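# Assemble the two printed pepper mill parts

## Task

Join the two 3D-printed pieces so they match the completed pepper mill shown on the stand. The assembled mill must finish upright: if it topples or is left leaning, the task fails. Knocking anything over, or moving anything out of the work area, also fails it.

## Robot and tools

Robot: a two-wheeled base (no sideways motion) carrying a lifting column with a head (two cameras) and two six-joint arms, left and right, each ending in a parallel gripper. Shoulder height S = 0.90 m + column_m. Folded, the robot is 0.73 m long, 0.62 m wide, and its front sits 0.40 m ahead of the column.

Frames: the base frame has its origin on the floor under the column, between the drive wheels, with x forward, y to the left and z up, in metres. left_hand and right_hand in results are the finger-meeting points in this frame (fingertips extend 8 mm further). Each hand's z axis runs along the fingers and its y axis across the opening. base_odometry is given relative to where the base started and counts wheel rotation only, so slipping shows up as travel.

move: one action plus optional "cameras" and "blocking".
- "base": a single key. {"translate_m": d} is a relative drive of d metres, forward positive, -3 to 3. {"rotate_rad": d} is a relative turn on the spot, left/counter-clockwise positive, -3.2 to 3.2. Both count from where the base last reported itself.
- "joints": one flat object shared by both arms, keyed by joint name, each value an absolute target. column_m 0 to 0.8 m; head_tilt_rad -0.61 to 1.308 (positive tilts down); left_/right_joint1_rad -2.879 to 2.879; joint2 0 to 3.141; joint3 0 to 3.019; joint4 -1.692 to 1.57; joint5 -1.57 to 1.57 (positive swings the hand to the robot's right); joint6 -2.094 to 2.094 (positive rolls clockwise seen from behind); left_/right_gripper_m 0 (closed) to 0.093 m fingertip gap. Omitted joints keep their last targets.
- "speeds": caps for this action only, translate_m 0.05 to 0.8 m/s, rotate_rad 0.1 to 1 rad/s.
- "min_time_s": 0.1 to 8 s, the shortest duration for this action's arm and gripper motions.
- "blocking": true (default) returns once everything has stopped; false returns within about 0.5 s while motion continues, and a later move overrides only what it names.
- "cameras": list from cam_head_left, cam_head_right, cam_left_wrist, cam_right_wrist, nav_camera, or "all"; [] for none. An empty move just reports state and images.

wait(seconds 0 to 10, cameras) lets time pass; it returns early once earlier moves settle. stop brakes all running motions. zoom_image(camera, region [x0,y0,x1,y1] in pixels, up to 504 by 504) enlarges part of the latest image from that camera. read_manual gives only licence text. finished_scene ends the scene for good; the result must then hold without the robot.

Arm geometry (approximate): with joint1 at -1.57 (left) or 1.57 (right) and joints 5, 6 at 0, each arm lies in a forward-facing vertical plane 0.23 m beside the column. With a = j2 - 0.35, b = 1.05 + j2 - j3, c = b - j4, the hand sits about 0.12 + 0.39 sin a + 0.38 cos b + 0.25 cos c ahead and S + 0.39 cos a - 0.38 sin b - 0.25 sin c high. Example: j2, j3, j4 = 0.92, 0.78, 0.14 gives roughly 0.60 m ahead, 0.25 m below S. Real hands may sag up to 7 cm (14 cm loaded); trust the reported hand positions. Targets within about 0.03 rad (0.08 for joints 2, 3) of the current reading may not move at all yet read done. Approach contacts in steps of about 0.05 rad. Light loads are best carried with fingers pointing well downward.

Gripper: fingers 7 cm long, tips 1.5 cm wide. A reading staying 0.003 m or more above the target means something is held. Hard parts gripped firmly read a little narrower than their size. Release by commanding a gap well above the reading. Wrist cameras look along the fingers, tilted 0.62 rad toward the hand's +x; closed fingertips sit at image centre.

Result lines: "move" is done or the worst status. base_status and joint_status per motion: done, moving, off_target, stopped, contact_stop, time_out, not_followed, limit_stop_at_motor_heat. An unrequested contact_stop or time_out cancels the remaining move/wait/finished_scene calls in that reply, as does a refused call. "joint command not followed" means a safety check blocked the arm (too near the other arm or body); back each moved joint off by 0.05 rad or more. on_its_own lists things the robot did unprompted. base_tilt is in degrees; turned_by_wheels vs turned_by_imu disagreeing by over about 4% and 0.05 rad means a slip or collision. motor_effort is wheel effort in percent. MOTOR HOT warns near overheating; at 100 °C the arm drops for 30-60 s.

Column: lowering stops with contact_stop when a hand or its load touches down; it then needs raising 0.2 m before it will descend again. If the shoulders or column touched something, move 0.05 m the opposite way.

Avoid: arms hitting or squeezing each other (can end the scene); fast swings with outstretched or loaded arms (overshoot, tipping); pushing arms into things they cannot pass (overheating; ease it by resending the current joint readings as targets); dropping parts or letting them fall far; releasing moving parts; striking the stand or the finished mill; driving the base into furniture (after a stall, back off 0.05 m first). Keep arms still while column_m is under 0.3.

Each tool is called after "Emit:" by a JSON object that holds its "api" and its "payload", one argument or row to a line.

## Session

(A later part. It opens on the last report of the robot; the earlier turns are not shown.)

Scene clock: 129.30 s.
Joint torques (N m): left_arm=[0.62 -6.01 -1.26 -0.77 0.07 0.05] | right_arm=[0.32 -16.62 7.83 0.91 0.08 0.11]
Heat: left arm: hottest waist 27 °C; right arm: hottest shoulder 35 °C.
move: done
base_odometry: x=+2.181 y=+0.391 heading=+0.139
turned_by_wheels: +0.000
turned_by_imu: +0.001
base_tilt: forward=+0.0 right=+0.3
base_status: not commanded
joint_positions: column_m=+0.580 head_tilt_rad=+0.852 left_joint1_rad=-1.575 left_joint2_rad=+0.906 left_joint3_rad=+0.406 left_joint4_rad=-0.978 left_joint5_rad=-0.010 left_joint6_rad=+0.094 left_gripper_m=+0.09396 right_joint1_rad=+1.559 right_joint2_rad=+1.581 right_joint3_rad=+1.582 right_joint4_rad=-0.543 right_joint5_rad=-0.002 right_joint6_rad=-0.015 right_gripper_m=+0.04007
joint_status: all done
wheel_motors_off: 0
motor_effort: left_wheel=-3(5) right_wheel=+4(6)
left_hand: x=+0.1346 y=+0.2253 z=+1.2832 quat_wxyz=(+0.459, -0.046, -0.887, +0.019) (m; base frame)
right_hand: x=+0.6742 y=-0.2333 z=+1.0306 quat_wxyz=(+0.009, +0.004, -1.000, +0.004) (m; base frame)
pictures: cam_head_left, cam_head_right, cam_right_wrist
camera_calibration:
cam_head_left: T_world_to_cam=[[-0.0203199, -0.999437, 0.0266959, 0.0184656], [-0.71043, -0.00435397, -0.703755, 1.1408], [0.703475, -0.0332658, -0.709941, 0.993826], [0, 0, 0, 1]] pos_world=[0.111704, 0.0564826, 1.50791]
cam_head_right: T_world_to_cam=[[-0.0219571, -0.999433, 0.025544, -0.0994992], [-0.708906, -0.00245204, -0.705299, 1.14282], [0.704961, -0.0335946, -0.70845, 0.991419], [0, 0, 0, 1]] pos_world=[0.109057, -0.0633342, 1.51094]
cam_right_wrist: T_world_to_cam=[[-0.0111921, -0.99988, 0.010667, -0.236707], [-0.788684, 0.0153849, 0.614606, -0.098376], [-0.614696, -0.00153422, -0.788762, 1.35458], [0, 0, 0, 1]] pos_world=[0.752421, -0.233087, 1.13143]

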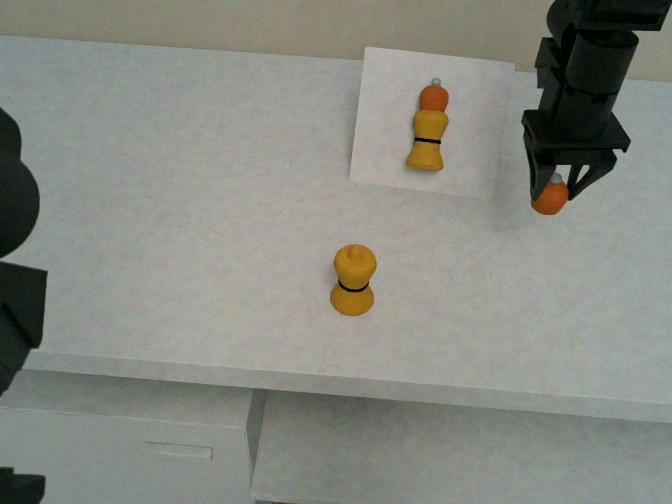

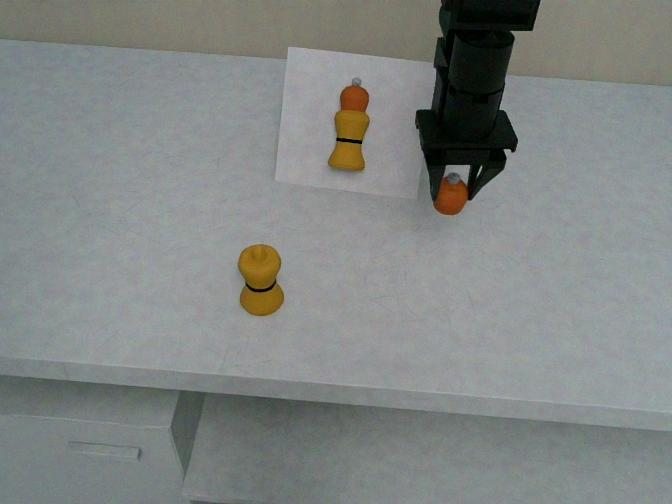

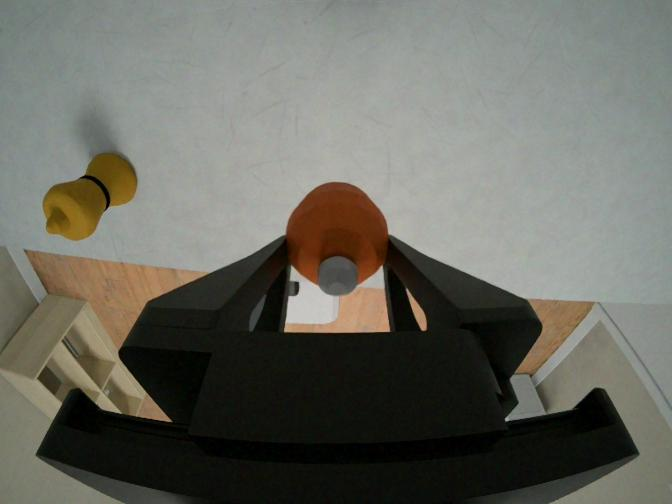

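Emit:
{"api": "move", "payload": {
  "joints": {"column_m": 0.61, "right_joint2_rad": 1.529, "right_joint3_rad": 1.391, "right_joint4_rad": -0.383},
  "min_time_s": 2
}}

Emit:
{"api": "move", "payload": {
  "base": {"rotate_rad": 0.373},
  "speeds": {"rotate_rad": 0.4},
  "cameras": ["cam_head_left","cam_head_right","cam_right_wrist"]
}}

Scene clock: 165.30 s.
Joint torques (N m): left_arm=[0.62 -6.01 -1.26 -0.77 0.06 0.05] | right_arm=[0.26 -18.02 3.55 0.98 0.09 0.11]
Heat: left arm: hottest waist 27 °C; right arm: hottest shoulder 33 °C.
move: done
base_odometry: x=+2.181 y=+0.391 heading=+0.139
turned_by_wheels: +0.000
turned_by_imu: +0.001
base_tilt: forward=+0.0 right=+0.2
base_status: not commanded
joint_positions: column_m=+0.610 head_tilt_rad=+0.852 left_joint1_rad=-1.575 left_joint2_rad=+0.906 left_joint3_rad=+0.406 left_joint4_rad=-0.978 left_joint5_rad=-0.010 left_joint6_rad=+0.094 left_gripper_m=+0.09396 right_joint1_rad=+1.559 right_joint2_rad=+1.543 right_joint3_rad=+1.397 right_joint4_rad=-0.397 right_joint5_rad=-0.002 right_joint6_rad=-0.015 right_gripper_m=+0.04006
joint_status: all done
wheel_motors_off: 0
motor_effort: left_wheel=-3(5) right_wheel=+4(5)
left_hand: x=+0.1346 y=+0.2253 z=+1.3132 quat_wxyz=(+0.459, -0.046, -0.887, +0.019) (m; base frame)
right_hand: x=+0.6182 y=-0.2331 z=+1.0498 quat_wxyz=(+0.010, +0.004, -1.000, +0.004) (m; base frame)
pictures: none

Scene clock: 167.20 s.
Joint torques (N m): left_arm=[0.62 -6.07 -1.28 -0.77 0.05 0.05] | right_arm=[-0.26 -17.9 3.62 0.9 0.01 0.1]
Heat: left arm: hottest waist 27 °C; right arm: hottest shoulder 33 °C.
move: done
base_odometry: x=+2.181 y=+0.391 heading=+0.511
turned_by_wheels: +0.372
turned_by_imu: +0.374
base_tilt: forward=+0.0 right=+0.2
base_status: done
joint_positions: column_m=+0.610 head_tilt_rad=+0.852 left_joint1_rad=-1.575 left_joint2_rad=+0.906 left_joint3_rad=+0.406 left_joint4_rad=-0.978 left_joint5_rad=-0.009 left_joint6_rad=+0.094 left_gripper_m=+0.09396 right_joint1_rad=+1.565 right_joint2_rad=+1.541 right_joint3_rad=+1.397 right_joint4_rad=-0.395 right_joint5_rad=+0.000 right_joint6_rad=-0.014 right_gripper_m=+0.04006
joint_status: not commanded
wheel_motors_off: 0
motor_effort: left_wheel=-5(53) right_wheel=+6(29)
left_hand: x=+0.1346 y=+0.2252 z=+1.3132 quat_wxyz=(+0.459, -0.046, -0.887, +0.019) (m; base frame)
right_hand: x=+0.6193 y=-0.2292 z=+1.0506 quat_wxyz=(+0.008, +0.006, -1.000, +0.002) (m; base frame)
pictures: cam_head_left, cam_head_right, cam_right_wrist
camera_calibration:
cam_head_left: T_world_to_cam=[[-0.0203199, -0.999437, 0.0266959, 0.0176647], [-0.71043, -0.00435397, -0.703755, 1.16192], [0.703475, -0.0332658, -0.709941, 1.01512], [0, 0, 0, 1]] pos_world=[0.111704, 0.0564826, 1.53791]
cam_head_right: T_world_to_cam=[[-0.0219571, -0.999433, 0.025544, -0.100268], [-0.708906, -0.00245204, -0.705299, 1.16405], [0.704961, -0.0335946, -0.70845, 1.01274], [0, 0, 0, 1]] pos_world=[0.109057, -0.0633342, 1.54104]
cam_right_wrist: T_world_to_cam=[[-0.00823575, -0.99994, 0.0072828, -0.231723], [-0.789889, 0.0109715, 0.613152, -0.152664], [-0.613195, -0.000702839, -0.789931, 1.33712], [0, 0, 0, 1]] pos_world=[0.69742, -0.229094, 1.15153]

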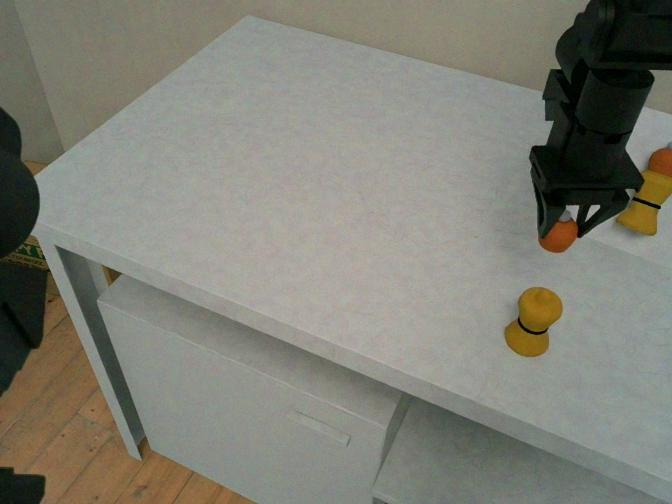

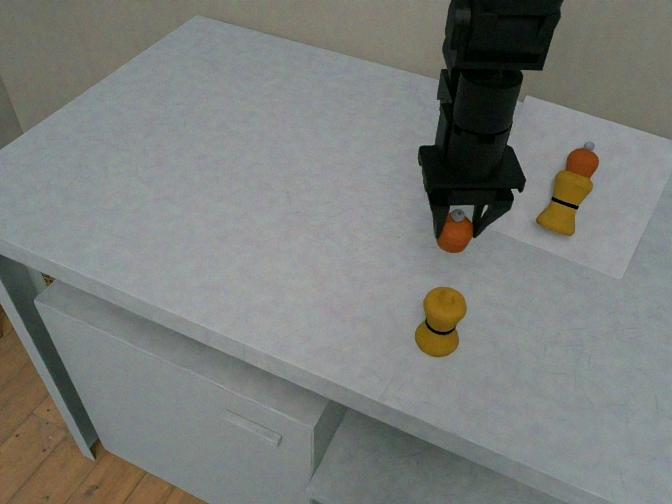

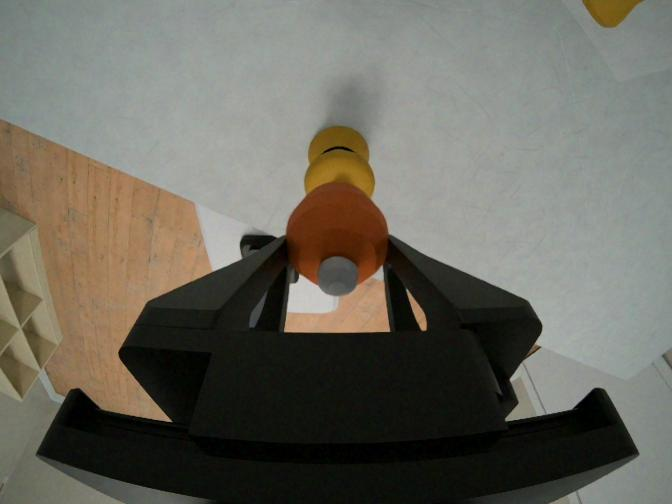

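Emit:
{"api": "zoom_image", "payload": {
  "camera": "cam_head_left",
  "region": [470, 190, 640, 360]
}}

Emit:
{"api": "zoom_image", "payload": {
  "camera": "cam_head_right",
  "region": [370, 190, 540, 360]
}}

Emit:
{"api": "zoom_image", "payload": {
  "camera": "cam_right_wrist",
  "region": [250, 110, 430, 310]
}}

Scaled by 2.965 from the camera's 672x504 image, which has a finer 960x720 frame.

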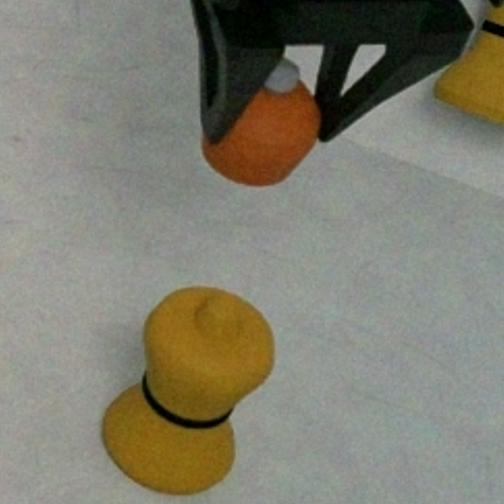

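Scaled by 2.965 from the camera's 672x504 image, which has a finer 960x720 frame.

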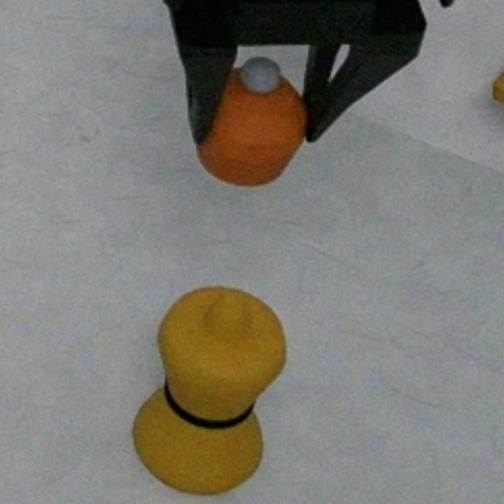

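Scaled by 2.520 from the camera's 672x504 image, which has a finer 960x720 frame.

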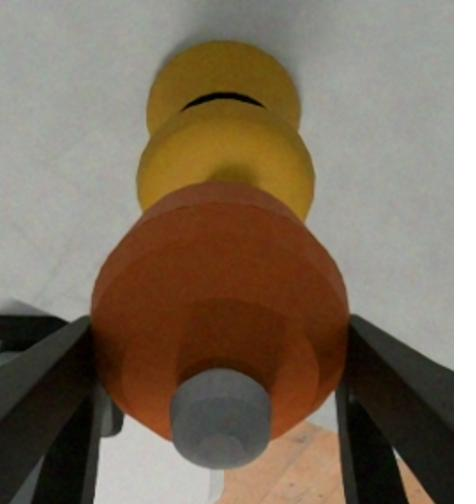

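Emit:
{"api": "move", "payload": {
  "base": {"translate_m": -0.02}
}}

Emit:
{"api": "move", "payload": {
  "joints": {"column_m": 0.56},
  "cameras": ["cam_head_left","cam_head_right","cam_right_wrist"]
}}

Emit:
{"api": "zoom_image", "payload": {
  "camera": "cam_head_left",
  "region": [470, 170, 640, 340]
}}

Emit:
{"api": "zoom_image", "payload": {
  "camera": "cam_head_right",
  "region": [370, 170, 540, 340]
}}

Emit:
{"api": "zoom_image", "payload": {
  "camera": "cam_right_wrist",
  "region": [250, 110, 430, 310]
}}

Scene clock: 204.10 s.
Joint torques (N m): left_arm=[0.73 -6.07 -0.87 -0.8 0.05 0.05] | right_arm=[-0.32 -17.67 4.12 0.76 0.01 0.11]
Heat: left arm: hottest waist 27 °C; right arm: hottest shoulder 39 °C.
move: done
base_odometry: x=+2.164 y=+0.382 heading=+0.511
turned_by_wheels: +0.000
turned_by_imu: +0.001
base_tilt: forward=+0.0 right=+0.3
base_status: done
joint_positions: column_m=+0.610 head_tilt_rad=+0.852 left_joint1_rad=-1.575 left_joint2_rad=+0.906 left_joint3_rad=+0.401 left_joint4_rad=-0.978 left_joint5_rad=-0.009 left_joint6_rad=+0.094 left_gripper_m=+0.09396 right_joint1_rad=+1.565 right_joint2_rad=+1.538 right_joint3_rad=+1.391 right_joint4_rad=-0.392 right_joint5_rad=+0.000 right_joint6_rad=-0.014 right_gripper_m=+0.04006
joint_status: not commanded
wheel_motors_off: 0
motor_effort: left_wheel=-4(55) right_wheel=-2(35)
left_hand: x=+0.1326 y=+0.2252 z=+1.3140 quat_wxyz=(+0.461, -0.046, -0.886, +0.019) (m; base frame)
right_hand: x=+0.6183 y=-0.2292 z=+1.0515 quat_wxyz=(+0.007, +0.006, -1.000, +0.002) (m; base frame)
pictures: none

Scene clock: 205.33 s.
Joint torques (N m): left_arm=[0.56 -5.89 -0.91 -0.79 0.05 0.05] | right_arm=[-0.32 -17.61 4.14 0.76 0.01 0.1]
Heat: left arm: hottest waist 27 °C; right arm: hottest shoulder 39 °C.
move: done
base_odometry: x=+2.164 y=+0.382 heading=+0.511
turned_by_wheels: +0.000
turned_by_imu: +0.000
base_tilt: forward=+0.0 right=+0.2
base_status: not commanded
joint_positions: column_m=+0.560 head_tilt_rad=+0.852 left_joint1_rad=-1.575 left_joint2_rad=+0.906 left_joint3_rad=+0.401 left_joint4_rad=-0.978 left_joint5_rad=-0.009 left_joint6_rad=+0.094 left_gripper_m=+0.09396 right_joint1_rad=+1.565 right_joint2_rad=+1.536 right_joint3_rad=+1.391 right_joint4_rad=-0.392 right_joint5_rad=+0.000 right_joint6_rad=-0.014 right_gripper_m=+0.04006
joint_status: all done
wheel_motors_off: 0
motor_effort: left_wheel=-6(6) right_wheel=-1(2)
left_hand: x=+0.1326 y=+0.2252 z=+1.2642 quat_wxyz=(+0.461, -0.046, -0.886, +0.019) (m; base frame)
right_hand: x=+0.6190 y=-0.2292 z=+1.0024 quat_wxyz=(+0.007, +0.006, -1.000, +0.002) (m; base frame)
pictures: cam_head_left, cam_head_right, cam_right_wrist
camera_calibration:
cam_head_left: T_world_to_cam=[[-0.0203064, -0.999437, 0.0267058, 0.018978], [-0.710828, -0.00435167, -0.703352, 1.12631], [0.703073, -0.0332658, -0.71034, 0.980405], [0, 0, 0, 1]] pos_world=[0.111705, 0.0564826, 1.48811]
cam_head_right: T_world_to_cam=[[-0.0219442, -0.999433, 0.0255548, -0.0990131], [-0.709305, -0.00244974, -0.704897, 1.12823], [0.70456, -0.0335946, -0.708849, 0.9781], [0, 0, 0, 1]] pos_world=[0.108957, -0.0633342, 1.49114]
cam_right_wrist: T_world_to_cam=[[-0.00825515, -0.99994, 0.00726096, -0.231341], [-0.791505, 0.0109716, 0.611064, -0.120282], [-0.611107, -0.000702652, -0.791548, 1.29916], [0, 0, 0, 1]] pos_world=[0.696814, -0.229094, 1.10353]

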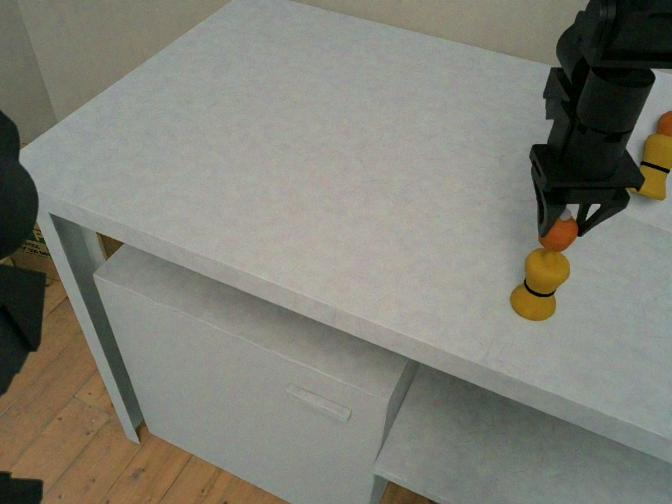

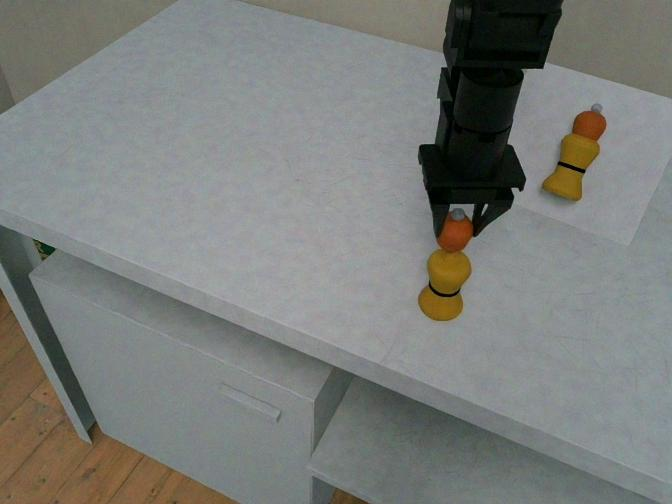

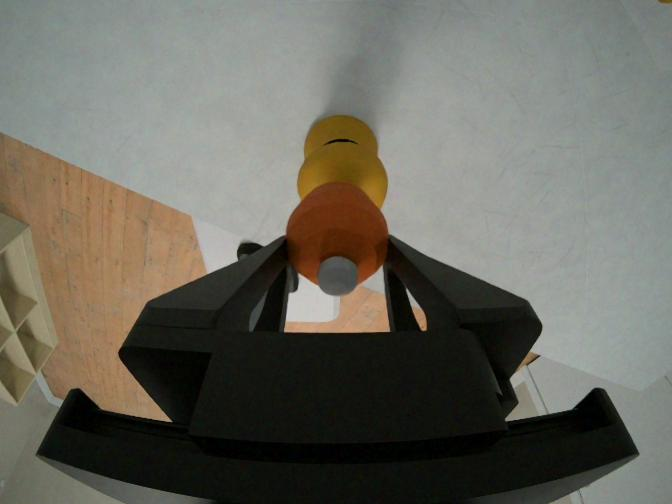

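Scaled by 2.965 from the camera's 672x504 image, which has a finer 960x720 frame.

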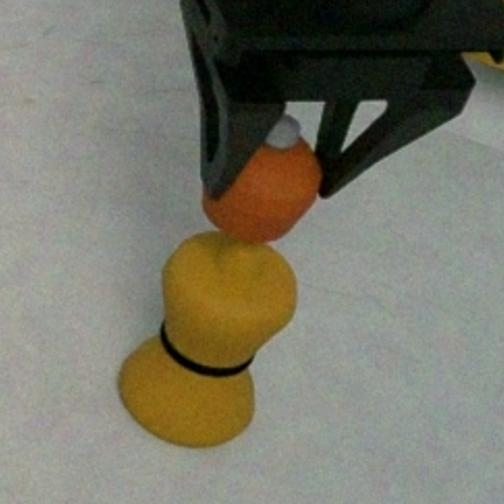

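Scaled by 2.965 from the camera's 672x504 image, which has a finer 960x720 frame.

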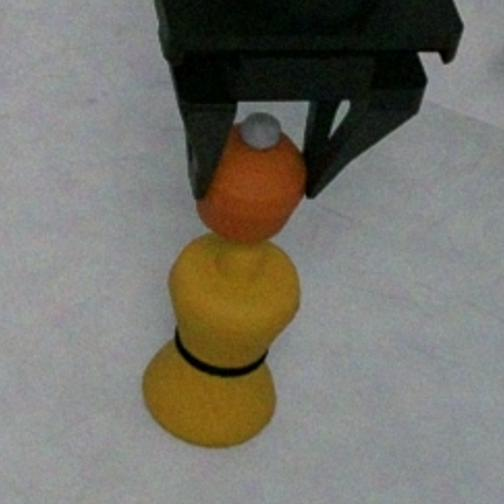

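Scaled by 2.520 from the camera's 672x504 image, which has a finer 960x720 frame.

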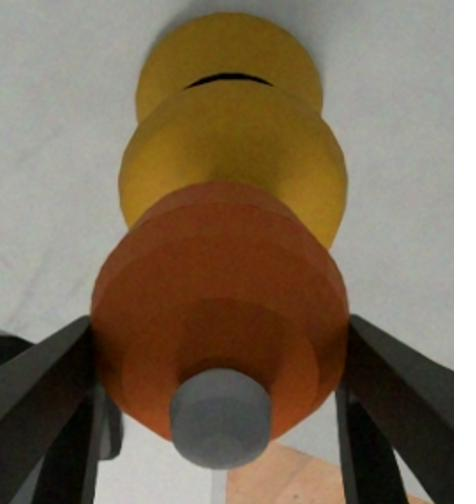

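Emit:
{"api": "move", "payload": {
  "base": {"rotate_rad": -0.03}
}}

Emit:
{"api": "move", "payload": {
  "base": {"rotate_rad": 0.0245},
  "cameras": ["cam_head_left","cam_head_right","cam_right_wrist"]
}}

Emit:
{"api": "zoom_image", "payload": {
  "camera": "cam_head_left",
  "region": [470, 170, 640, 340]
}}

Emit:
{"api": "zoom_image", "payload": {
  "camera": "cam_head_right",
  "region": [370, 170, 540, 340]
}}

Emit:
{"api": "zoom_image", "payload": {
  "camera": "cam_right_wrist",
  "region": [250, 110, 430, 310]
}}

Scene clock: 230.70 s.
Joint torques (N m): left_arm=[0.62 -5.95 -0.9 -0.77 0.03 0.05] | right_arm=[-0.26 -17.61 4.14 0.76 -0.03 0.1]
Heat: left arm: hottest waist 27 °C; right arm: hottest shoulder 40 °C.
move: done
base_odometry: x=+2.164 y=+0.382 heading=+0.482
turned_by_wheels: -0.029
turned_by_imu: -0.028
base_tilt: forward=+0.0 right=+0.3
base_status: done
joint_positions: column_m=+0.560 head_tilt_rad=+0.852 left_joint1_rad=-1.575 left_joint2_rad=+0.906 left_joint3_rad=+0.401 left_joint4_rad=-0.978 left_joint5_rad=-0.009 left_joint6_rad=+0.094 left_gripper_m=+0.09396 right_joint1_rad=+1.566 right_joint2_rad=+1.536 right_joint3_rad=+1.391 right_joint4_rad=-0.392 right_joint5_rad=+0.001 right_joint6_rad=-0.014 right_gripper_m=+0.04006
joint_status: not commanded
wheel_motors_off: 0
motor_effort: left_wheel=+2(9) right_wheel=-3(37)
left_hand: x=+0.1326 y=+0.2252 z=+1.2642 quat_wxyz=(+0.461, -0.046, -0.886, +0.019) (m; base frame)
right_hand: x=+0.6190 y=-0.2288 z=+1.0024 quat_wxyz=(+0.007, +0.006, -1.000, +0.002) (m; base frame)
pictures: none

Scene clock: 231.47 s.
Joint torques (N m): left_arm=[0.62 -5.95 -0.87 -0.79 0.04 0.05] | right_arm=[-0.62 -17.49 4.12 0.76 -0.01 0.1]
Heat: left arm: hottest waist 27 °C; right arm: hottest shoulder 40 °C.
move: done
base_odometry: x=+2.164 y=+0.382 heading=+0.505
turned_by_wheels: +0.023
turned_by_imu: +0.024
base_tilt: forward=+0.2 right=+0.2
base_status: done
joint_positions: column_m=+0.560 head_tilt_rad=+0.852 left_joint1_rad=-1.575 left_joint2_rad=+0.906 left_joint3_rad=+0.401 left_joint4_rad=-0.978 left_joint5_rad=-0.009 left_joint6_rad=+0.094 left_gripper_m=+0.09396 right_joint1_rad=+1.570 right_joint2_rad=+1.536 right_joint3_rad=+1.391 right_joint4_rad=-0.392 right_joint5_rad=+0.000 right_joint6_rad=-0.014 right_gripper_m=+0.04006
joint_status: not commanded
wheel_motors_off: 0
motor_effort: left_wheel=+0(17) right_wheel=+2(45)
left_hand: x=+0.1326 y=+0.2252 z=+1.2642 quat_wxyz=(+0.461, -0.046, -0.886, +0.019) (m; base frame)
right_hand: x=+0.6190 y=-0.2262 z=+1.0024 quat_wxyz=(+0.007, +0.007, -1.000, +0.000) (m; base frame)
pictures: cam_head_left, cam_head_right, cam_right_wrist
camera_calibration:
cam_head_left: T_world_to_cam=[[-0.0203064, -0.999437, 0.0267058, 0.018978], [-0.710828, -0.00435167, -0.703352, 1.12631], [0.703073, -0.0332658, -0.71034, 0.980405], [0, 0, 0, 1]] pos_world=[0.111705, 0.0564826, 1.48811]
cam_head_right: T_world_to_cam=[[-0.0219442, -0.999433, 0.0255548, -0.0990131], [-0.709305, -0.00244974, -0.704897, 1.12823], [0.70456, -0.0335946, -0.708849, 0.9781], [0, 0, 0, 1]] pos_world=[0.108957, -0.0633342, 1.49114]
cam_right_wrist: T_world_to_cam=[[-0.0063105, -0.999973, 0.00368327, -0.225963], [-0.791541, 0.00724596, 0.611074, -0.121136], [-0.611084, 0.00094073, -0.791565, 1.29954], [0, 0, 0, 1]] pos_world=[0.696817, -0.226302, 1.10352]

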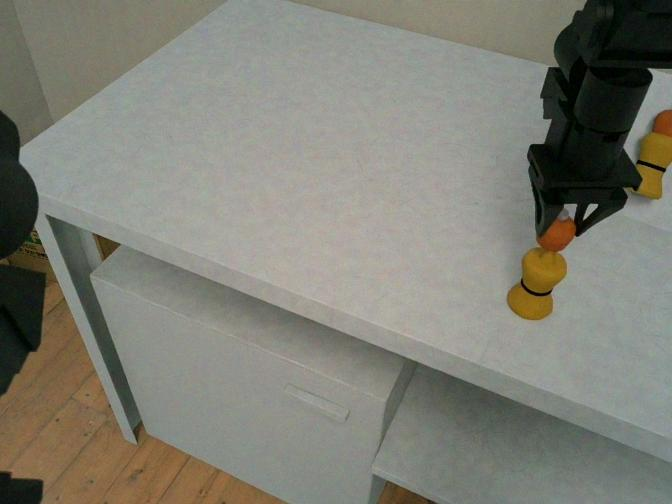

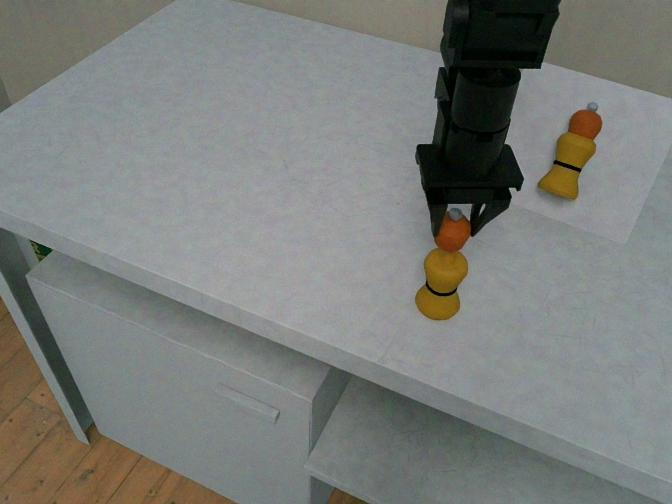

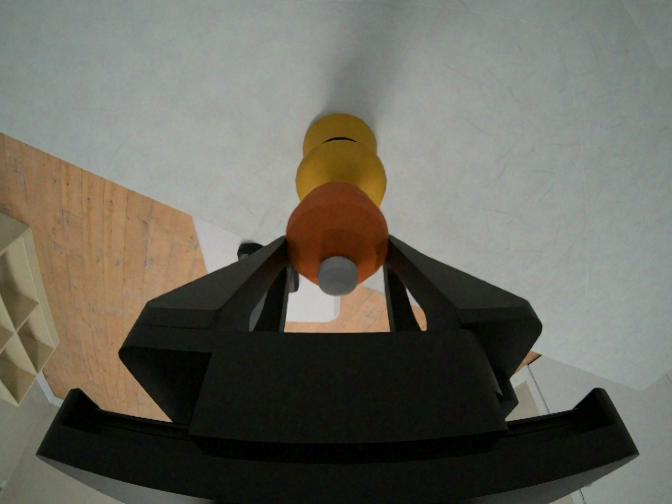

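Scaled by 2.965 from the camera's 672x504 image, which has a finer 960x720 frame.

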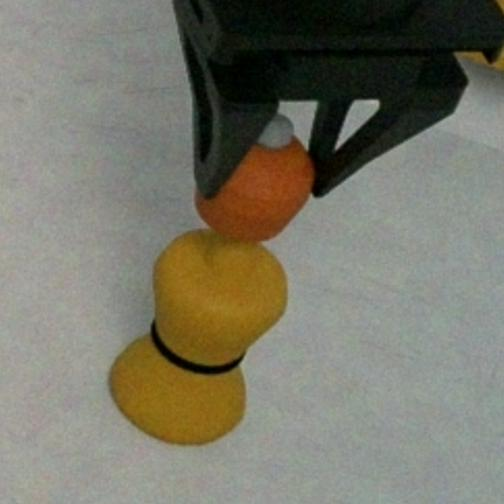

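Scaled by 2.965 from the camera's 672x504 image, which has a finer 960x720 frame.

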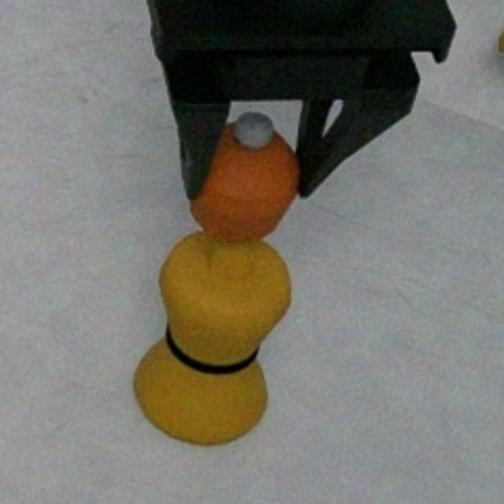

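Scaled by 2.520 from the camera's 672x504 image, which has a finer 960x720 frame.

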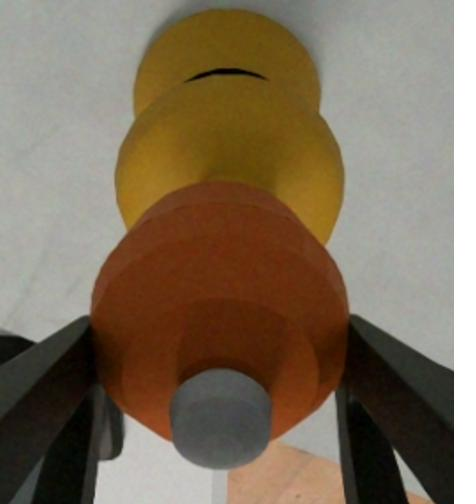

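Emit:
{"api": "move", "payload": {
  "joints": {"right_joint1_rad": 1.545}
}}

Emit:
{"api": "move", "payload": {
  "joints": {"right_joint1_rad": 1.537}
}}

Scene clock: 248.27 s.
Joint torques (N m): left_arm=[0.62 -5.95 -0.91 -0.76 0.04 0.05] | right_arm=[-2.2 -17.44 4.12 0.76 0.01 0.1]
Heat: left arm: hottest waist 27 °C; right arm: hottest shoulder 40 °C.
move: done
base_odometry: x=+2.164 y=+0.382 heading=+0.505
turned_by_wheels: +0.000
turned_by_imu: +0.001
base_tilt: forward=-0.1 right=+0.2
base_status: not commanded
joint_positions: column_m=+0.560 head_tilt_rad=+0.852 left_joint1_rad=-1.575 left_joint2_rad=+0.906 left_joint3_rad=+0.401 left_joint4_rad=-0.978 left_joint5_rad=-0.009 left_joint6_rad=+0.094 left_gripper_m=+0.09396 right_joint1_rad=+1.561 right_joint2_rad=+1.536 right_joint3_rad=+1.391 right_joint4_rad=-0.392 right_joint5_rad=+0.000 right_joint6_rad=-0.014 right_gripper_m=+0.04006
joint_status: all done
wheel_motors_off: 0
motor_effort: left_wheel=-1(2) right_wheel=+2(2)
left_hand: x=+0.1326 y=+0.2252 z=+1.2642 quat_wxyz=(+0.461, -0.046, -0.886, +0.019) (m; base frame)
right_hand: x=+0.6190 y=-0.2322 z=+1.0025 quat_wxyz=(+0.007, +0.004, -1.000, +0.004) (m; base frame)
pictures: none

Scene clock: 248.80 s.
Joint torques (N m): left_arm=[0.62 -5.89 -0.92 -0.77 0.04 0.04] | right_arm=[-2.37 -17.44 4.12 0.76 0.02 0.1]
Heat: left arm: hottest waist 27 °C; right arm: hottest shoulder 40 °C.
move: done
base_odometry: x=+2.164 y=+0.382 heading=+0.505
turned_by_wheels: +0.000
turned_by_imu: +0.000
base_tilt: forward=+0.0 right=+0.3
base_status: not commanded
joint_positions: column_m=+0.560 head_tilt_rad=+0.852 left_joint1_rad=-1.575 left_joint2_rad=+0.906 left_joint3_rad=+0.401 left_joint4_rad=-0.978 left_joint5_rad=-0.009 left_joint6_rad=+0.094 left_gripper_m=+0.09396 right_joint1_rad=+1.553 right_joint2_rad=+1.536 right_joint3_rad=+1.391 right_joint4_rad=-0.392 right_joint5_rad=-0.001 right_joint6_rad=-0.014 right_gripper_m=+0.04006
joint_status: all done
wheel_motors_off: 0
motor_effort: left_wheel=+0(3) right_wheel=+2(3)
left_hand: x=+0.1326 y=+0.2252 z=+1.2642 quat_wxyz=(+0.461, -0.046, -0.886, +0.019) (m; base frame)
right_hand: x=+0.6190 y=-0.2372 z=+1.0025 quat_wxyz=(+0.007, +0.002, -1.000, +0.007) (m; base frame)
pictures: none

Emit:
{"api": "move", "payload": {
  "joints": {"right_joint1_rad": 1.5815},
  "cameras": ["cam_head_left","cam_head_right","cam_right_wrist"]
}}

Emit:
{"api": "zoom_image", "payload": {
  "camera": "cam_head_left",
  "region": [470, 170, 640, 340]
}}

Emit:
{"api": "zoom_image", "payload": {
  "camera": "cam_head_right",
  "region": [370, 170, 540, 340]
}}

Emit:
{"api": "zoom_image", "payload": {
  "camera": "cam_right_wrist",
  "region": [250, 110, 430, 310]
}}

Scene clock: 254.87 s.
Joint torques (N m): left_arm=[0.56 -5.89 -0.92 -0.79 0.03 0.05] | right_arm=[0.73 -17.44 4.12 0.75 -0.01 0.1]
Heat: left arm: hottest waist 27 °C; right arm: hottest shoulder 40 °C.
move: done
base_odometry: x=+2.164 y=+0.382 heading=+0.505
turned_by_wheels: +0.000
turned_by_imu: +0.001
base_tilt: forward=+0.0 right=+0.3
base_status: not commanded
joint_positions: column_m=+0.560 head_tilt_rad=+0.852 left_joint1_rad=-1.575 left_joint2_rad=+0.906 left_joint3_rad=+0.401 left_joint4_rad=-0.978 left_joint5_rad=-0.009 left_joint6_rad=+0.094 left_gripper_m=+0.09396 right_joint1_rad=+1.567 right_joint2_rad=+1.536 right_joint3_rad=+1.391 right_joint4_rad=-0.392 right_joint5_rad=+0.000 right_joint6_rad=-0.014 right_gripper_m=+0.04006
joint_status: all done
wheel_motors_off: 0
motor_effort: left_wheel=-1(3) right_wheel=+3(3)
left_hand: x=+0.1326 y=+0.2252 z=+1.2642 quat_wxyz=(+0.461, -0.046, -0.886, +0.019) (m; base frame)
right_hand: x=+0.6190 y=-0.2282 z=+1.0024 quat_wxyz=(+0.007, +0.006, -1.000, +0.002) (m; base frame)
pictures: cam_head_left, cam_head_right, cam_right_wrist
camera_calibration:
cam_head_left: T_world_to_cam=[[-0.0203064, -0.999437, 0.0267058, 0.018978], [-0.710828, -0.00435167, -0.703352, 1.12631], [0.703073, -0.0332658, -0.71034, 0.980405], [0, 0, 0, 1]] pos_world=[0.111705, 0.0564826, 1.48811]
cam_head_right: T_world_to_cam=[[-0.0219442, -0.999433, 0.0255548, -0.0990131], [-0.709305, -0.00244974, -0.704897, 1.12823], [0.70456, -0.0335946, -0.708849, 0.9781], [0, 0, 0, 1]] pos_world=[0.108957, -0.0633342, 1.49114]
cam_right_wrist: T_world_to_cam=[[-0.00791431, -0.999948, 0.00638027, -0.22971], [-0.791541, 0.0101636, 0.611032, -0.120414], [-0.611065, -0.00021435, -0.79158, 1.29928], [0, 0, 0, 1]] pos_world=[0.696814, -0.228196, 1.10353]

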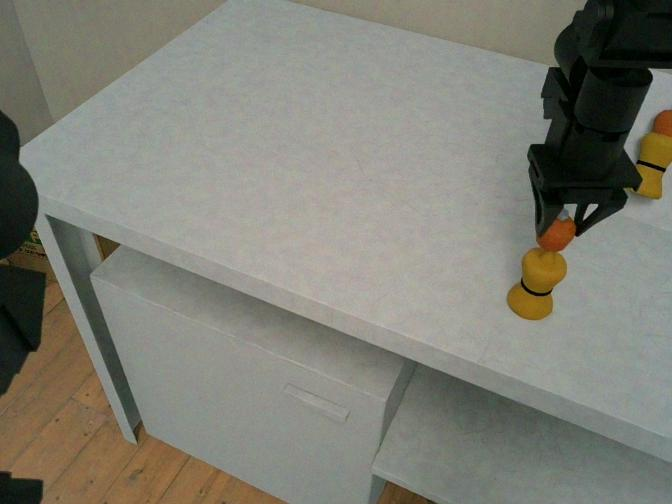

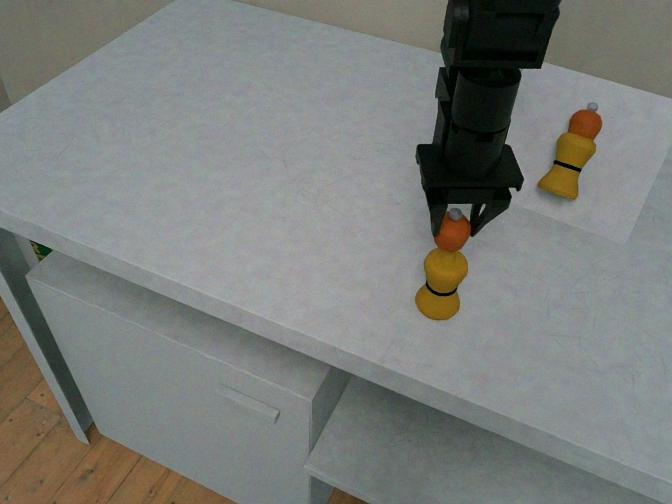

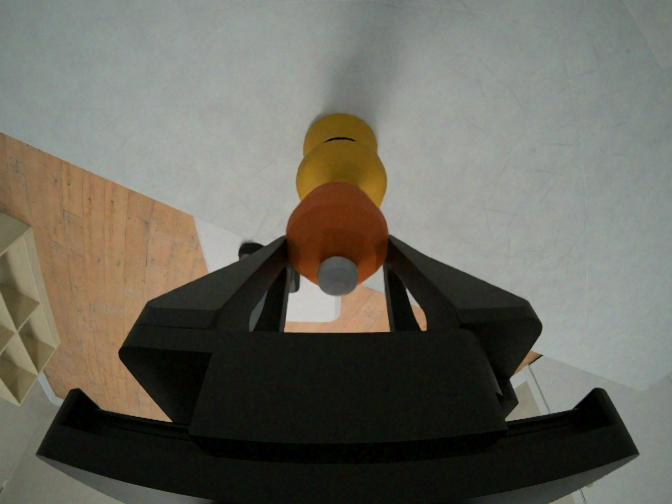

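Scaled by 2.965 from the camera's 672x504 image, which has a finer 960x720 frame.

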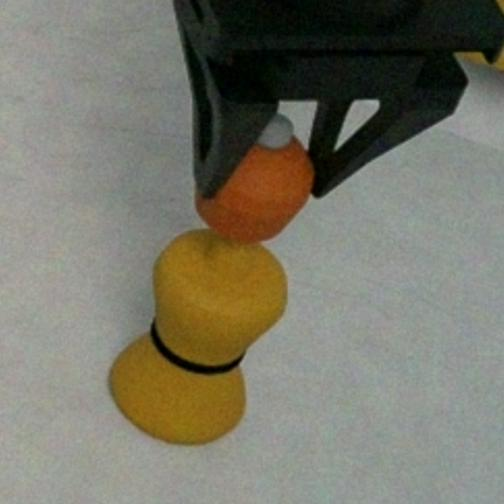

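Scaled by 2.965 from the camera's 672x504 image, which has a finer 960x720 frame.

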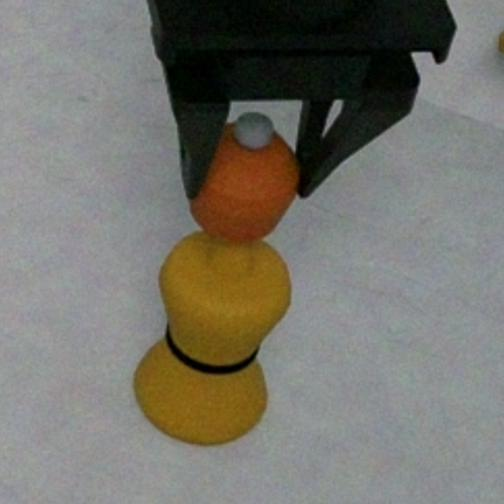

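Scaled by 2.520 from the camera's 672x504 image, which has a finer 960x720 frame.

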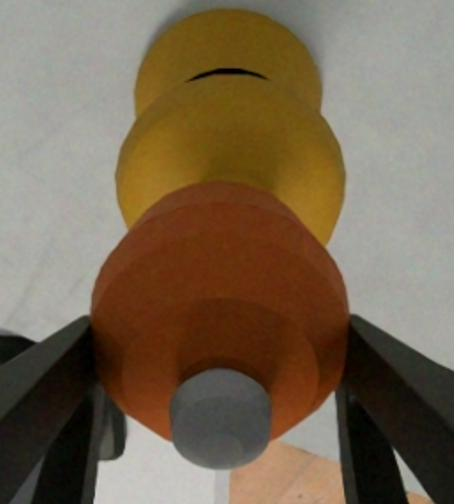

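Emit:
{"api": "move", "payload": {
  "joints": {"right_joint1_rad": 1.547},
  "cameras": ["cam_head_left","cam_head_right","cam_right_wrist"]
}}

Emit:
{"api": "zoom_image", "payload": {
  "camera": "cam_head_left",
  "region": [470, 170, 640, 340]
}}

Emit:
{"api": "zoom_image", "payload": {
  "camera": "cam_head_right",
  "region": [370, 170, 540, 340]
}}

Emit:
{"api": "zoom_image", "payload": {
  "camera": "cam_right_wrist",
  "region": [250, 110, 430, 310]
}}

Scene clock: 271.27 s.
Joint torques (N m): left_arm=[0.67 -5.95 -0.91 -0.77 0.04 0.05] | right_arm=[-2.2 -17.49 4.12 0.76 -0.01 0.1]
Heat: left arm: hottest waist 27 °C; right arm: hottest shoulder 40 °C.
move: done
base_odometry: x=+2.164 y=+0.382 heading=+0.505
turned_by_wheels: +0.000
turned_by_imu: +0.001
base_tilt: forward=+0.1 right=+0.3
base_status: not commanded
joint_positions: column_m=+0.560 head_tilt_rad=+0.852 left_joint1_rad=-1.575 left_joint2_rad=+0.906 left_joint3_rad=+0.401 left_joint4_rad=-0.978 left_joint5_rad=-0.009 left_joint6_rad=+0.094 left_gripper_m=+0.09396 right_joint1_rad=+1.563 right_joint2_rad=+1.536 right_joint3_rad=+1.391 right_joint4_rad=-0.392 right_joint5_rad=+0.000 right_joint6_rad=-0.014 right_gripper_m=+0.04006
joint_status: all done
wheel_motors_off: 0
motor_effort: left_wheel=-1(4) right_wheel=+2(4)
left_hand: x=+0.1326 y=+0.2252 z=+1.2642 quat_wxyz=(+0.461, -0.046, -0.886, +0.019) (m; base frame)
right_hand: x=+0.6190 y=-0.2308 z=+1.0024 quat_wxyz=(+0.007, +0.005, -1.000, +0.003) (m; base frame)
pictures: cam_head_left, cam_head_right, cam_right_wrist
camera_calibration:
cam_head_left: T_world_to_cam=[[-0.0203064, -0.999437, 0.0267058, 0.018978], [-0.710828, -0.00435167, -0.703352, 1.12631], [0.703073, -0.0332658, -0.71034, 0.980405], [0, 0, 0, 1]] pos_world=[0.111705, 0.0564826, 1.48811]
cam_head_right: T_world_to_cam=[[-0.0219442, -0.999433, 0.0255548, -0.0990131], [-0.709305, -0.00244974, -0.704897, 1.12823], [0.70456, -0.0335946, -0.708849, 0.9781], [0, 0, 0, 1]] pos_world=[0.108957, -0.0633342, 1.49114]
cam_right_wrist: T_world_to_cam=[[-0.00981851, -0.999905, 0.0096781, -0.234305], [-0.791501, 0.0136861, 0.611014, -0.119592], [-0.611088, -0.00166098, -0.791561, 1.29894], [0, 0, 0, 1]] pos_world=[0.696812, -0.230489, 1.10353]

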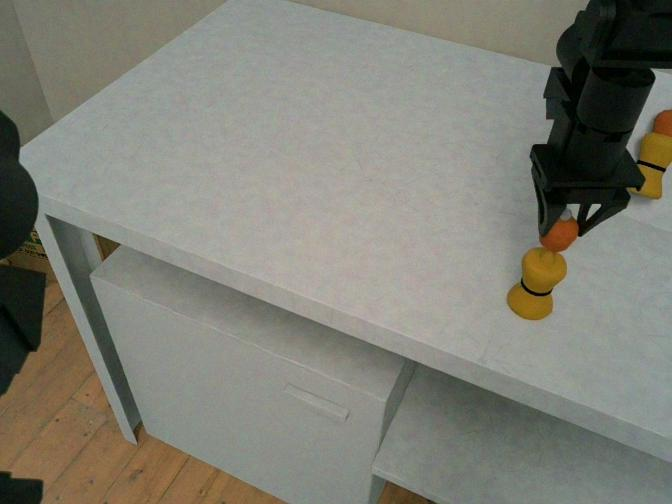

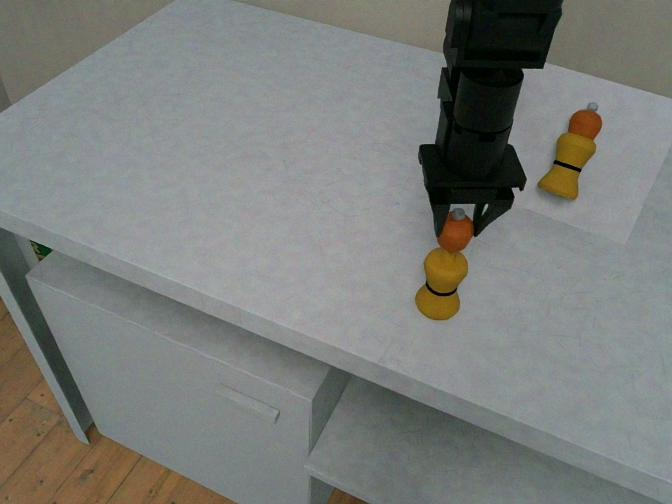

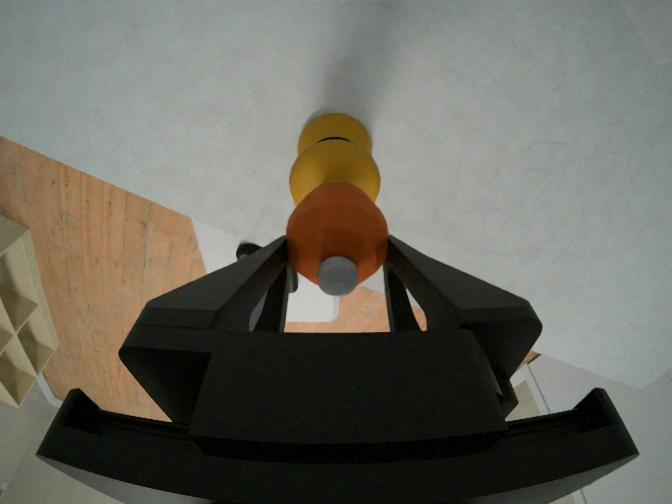

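Scaled by 2.965 from the camera's 672x504 image, which has a finer 960x720 frame.

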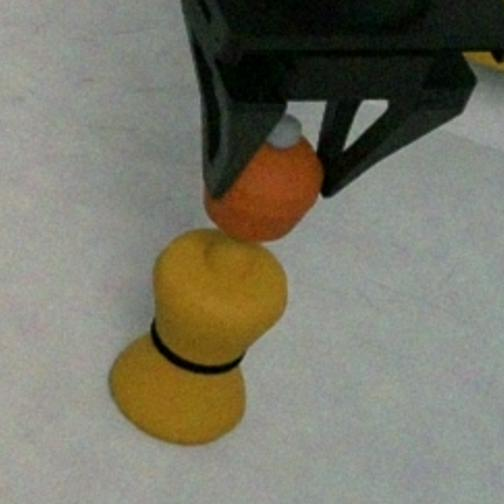

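Scaled by 2.965 from the camera's 672x504 image, which has a finer 960x720 frame.

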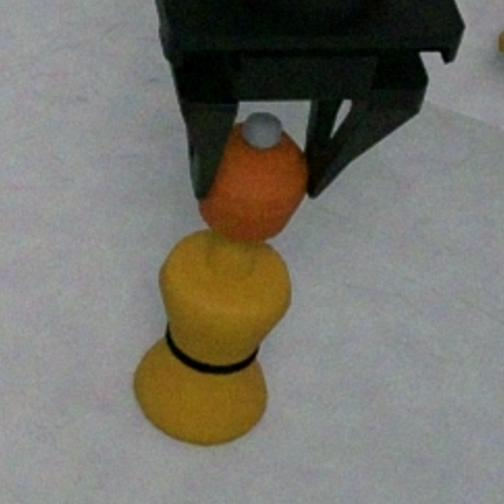

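Scaled by 2.520 from the camera's 672x504 image, which has a finer 960x720 frame.

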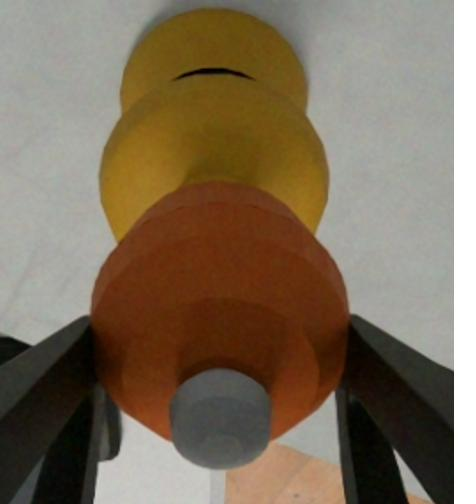

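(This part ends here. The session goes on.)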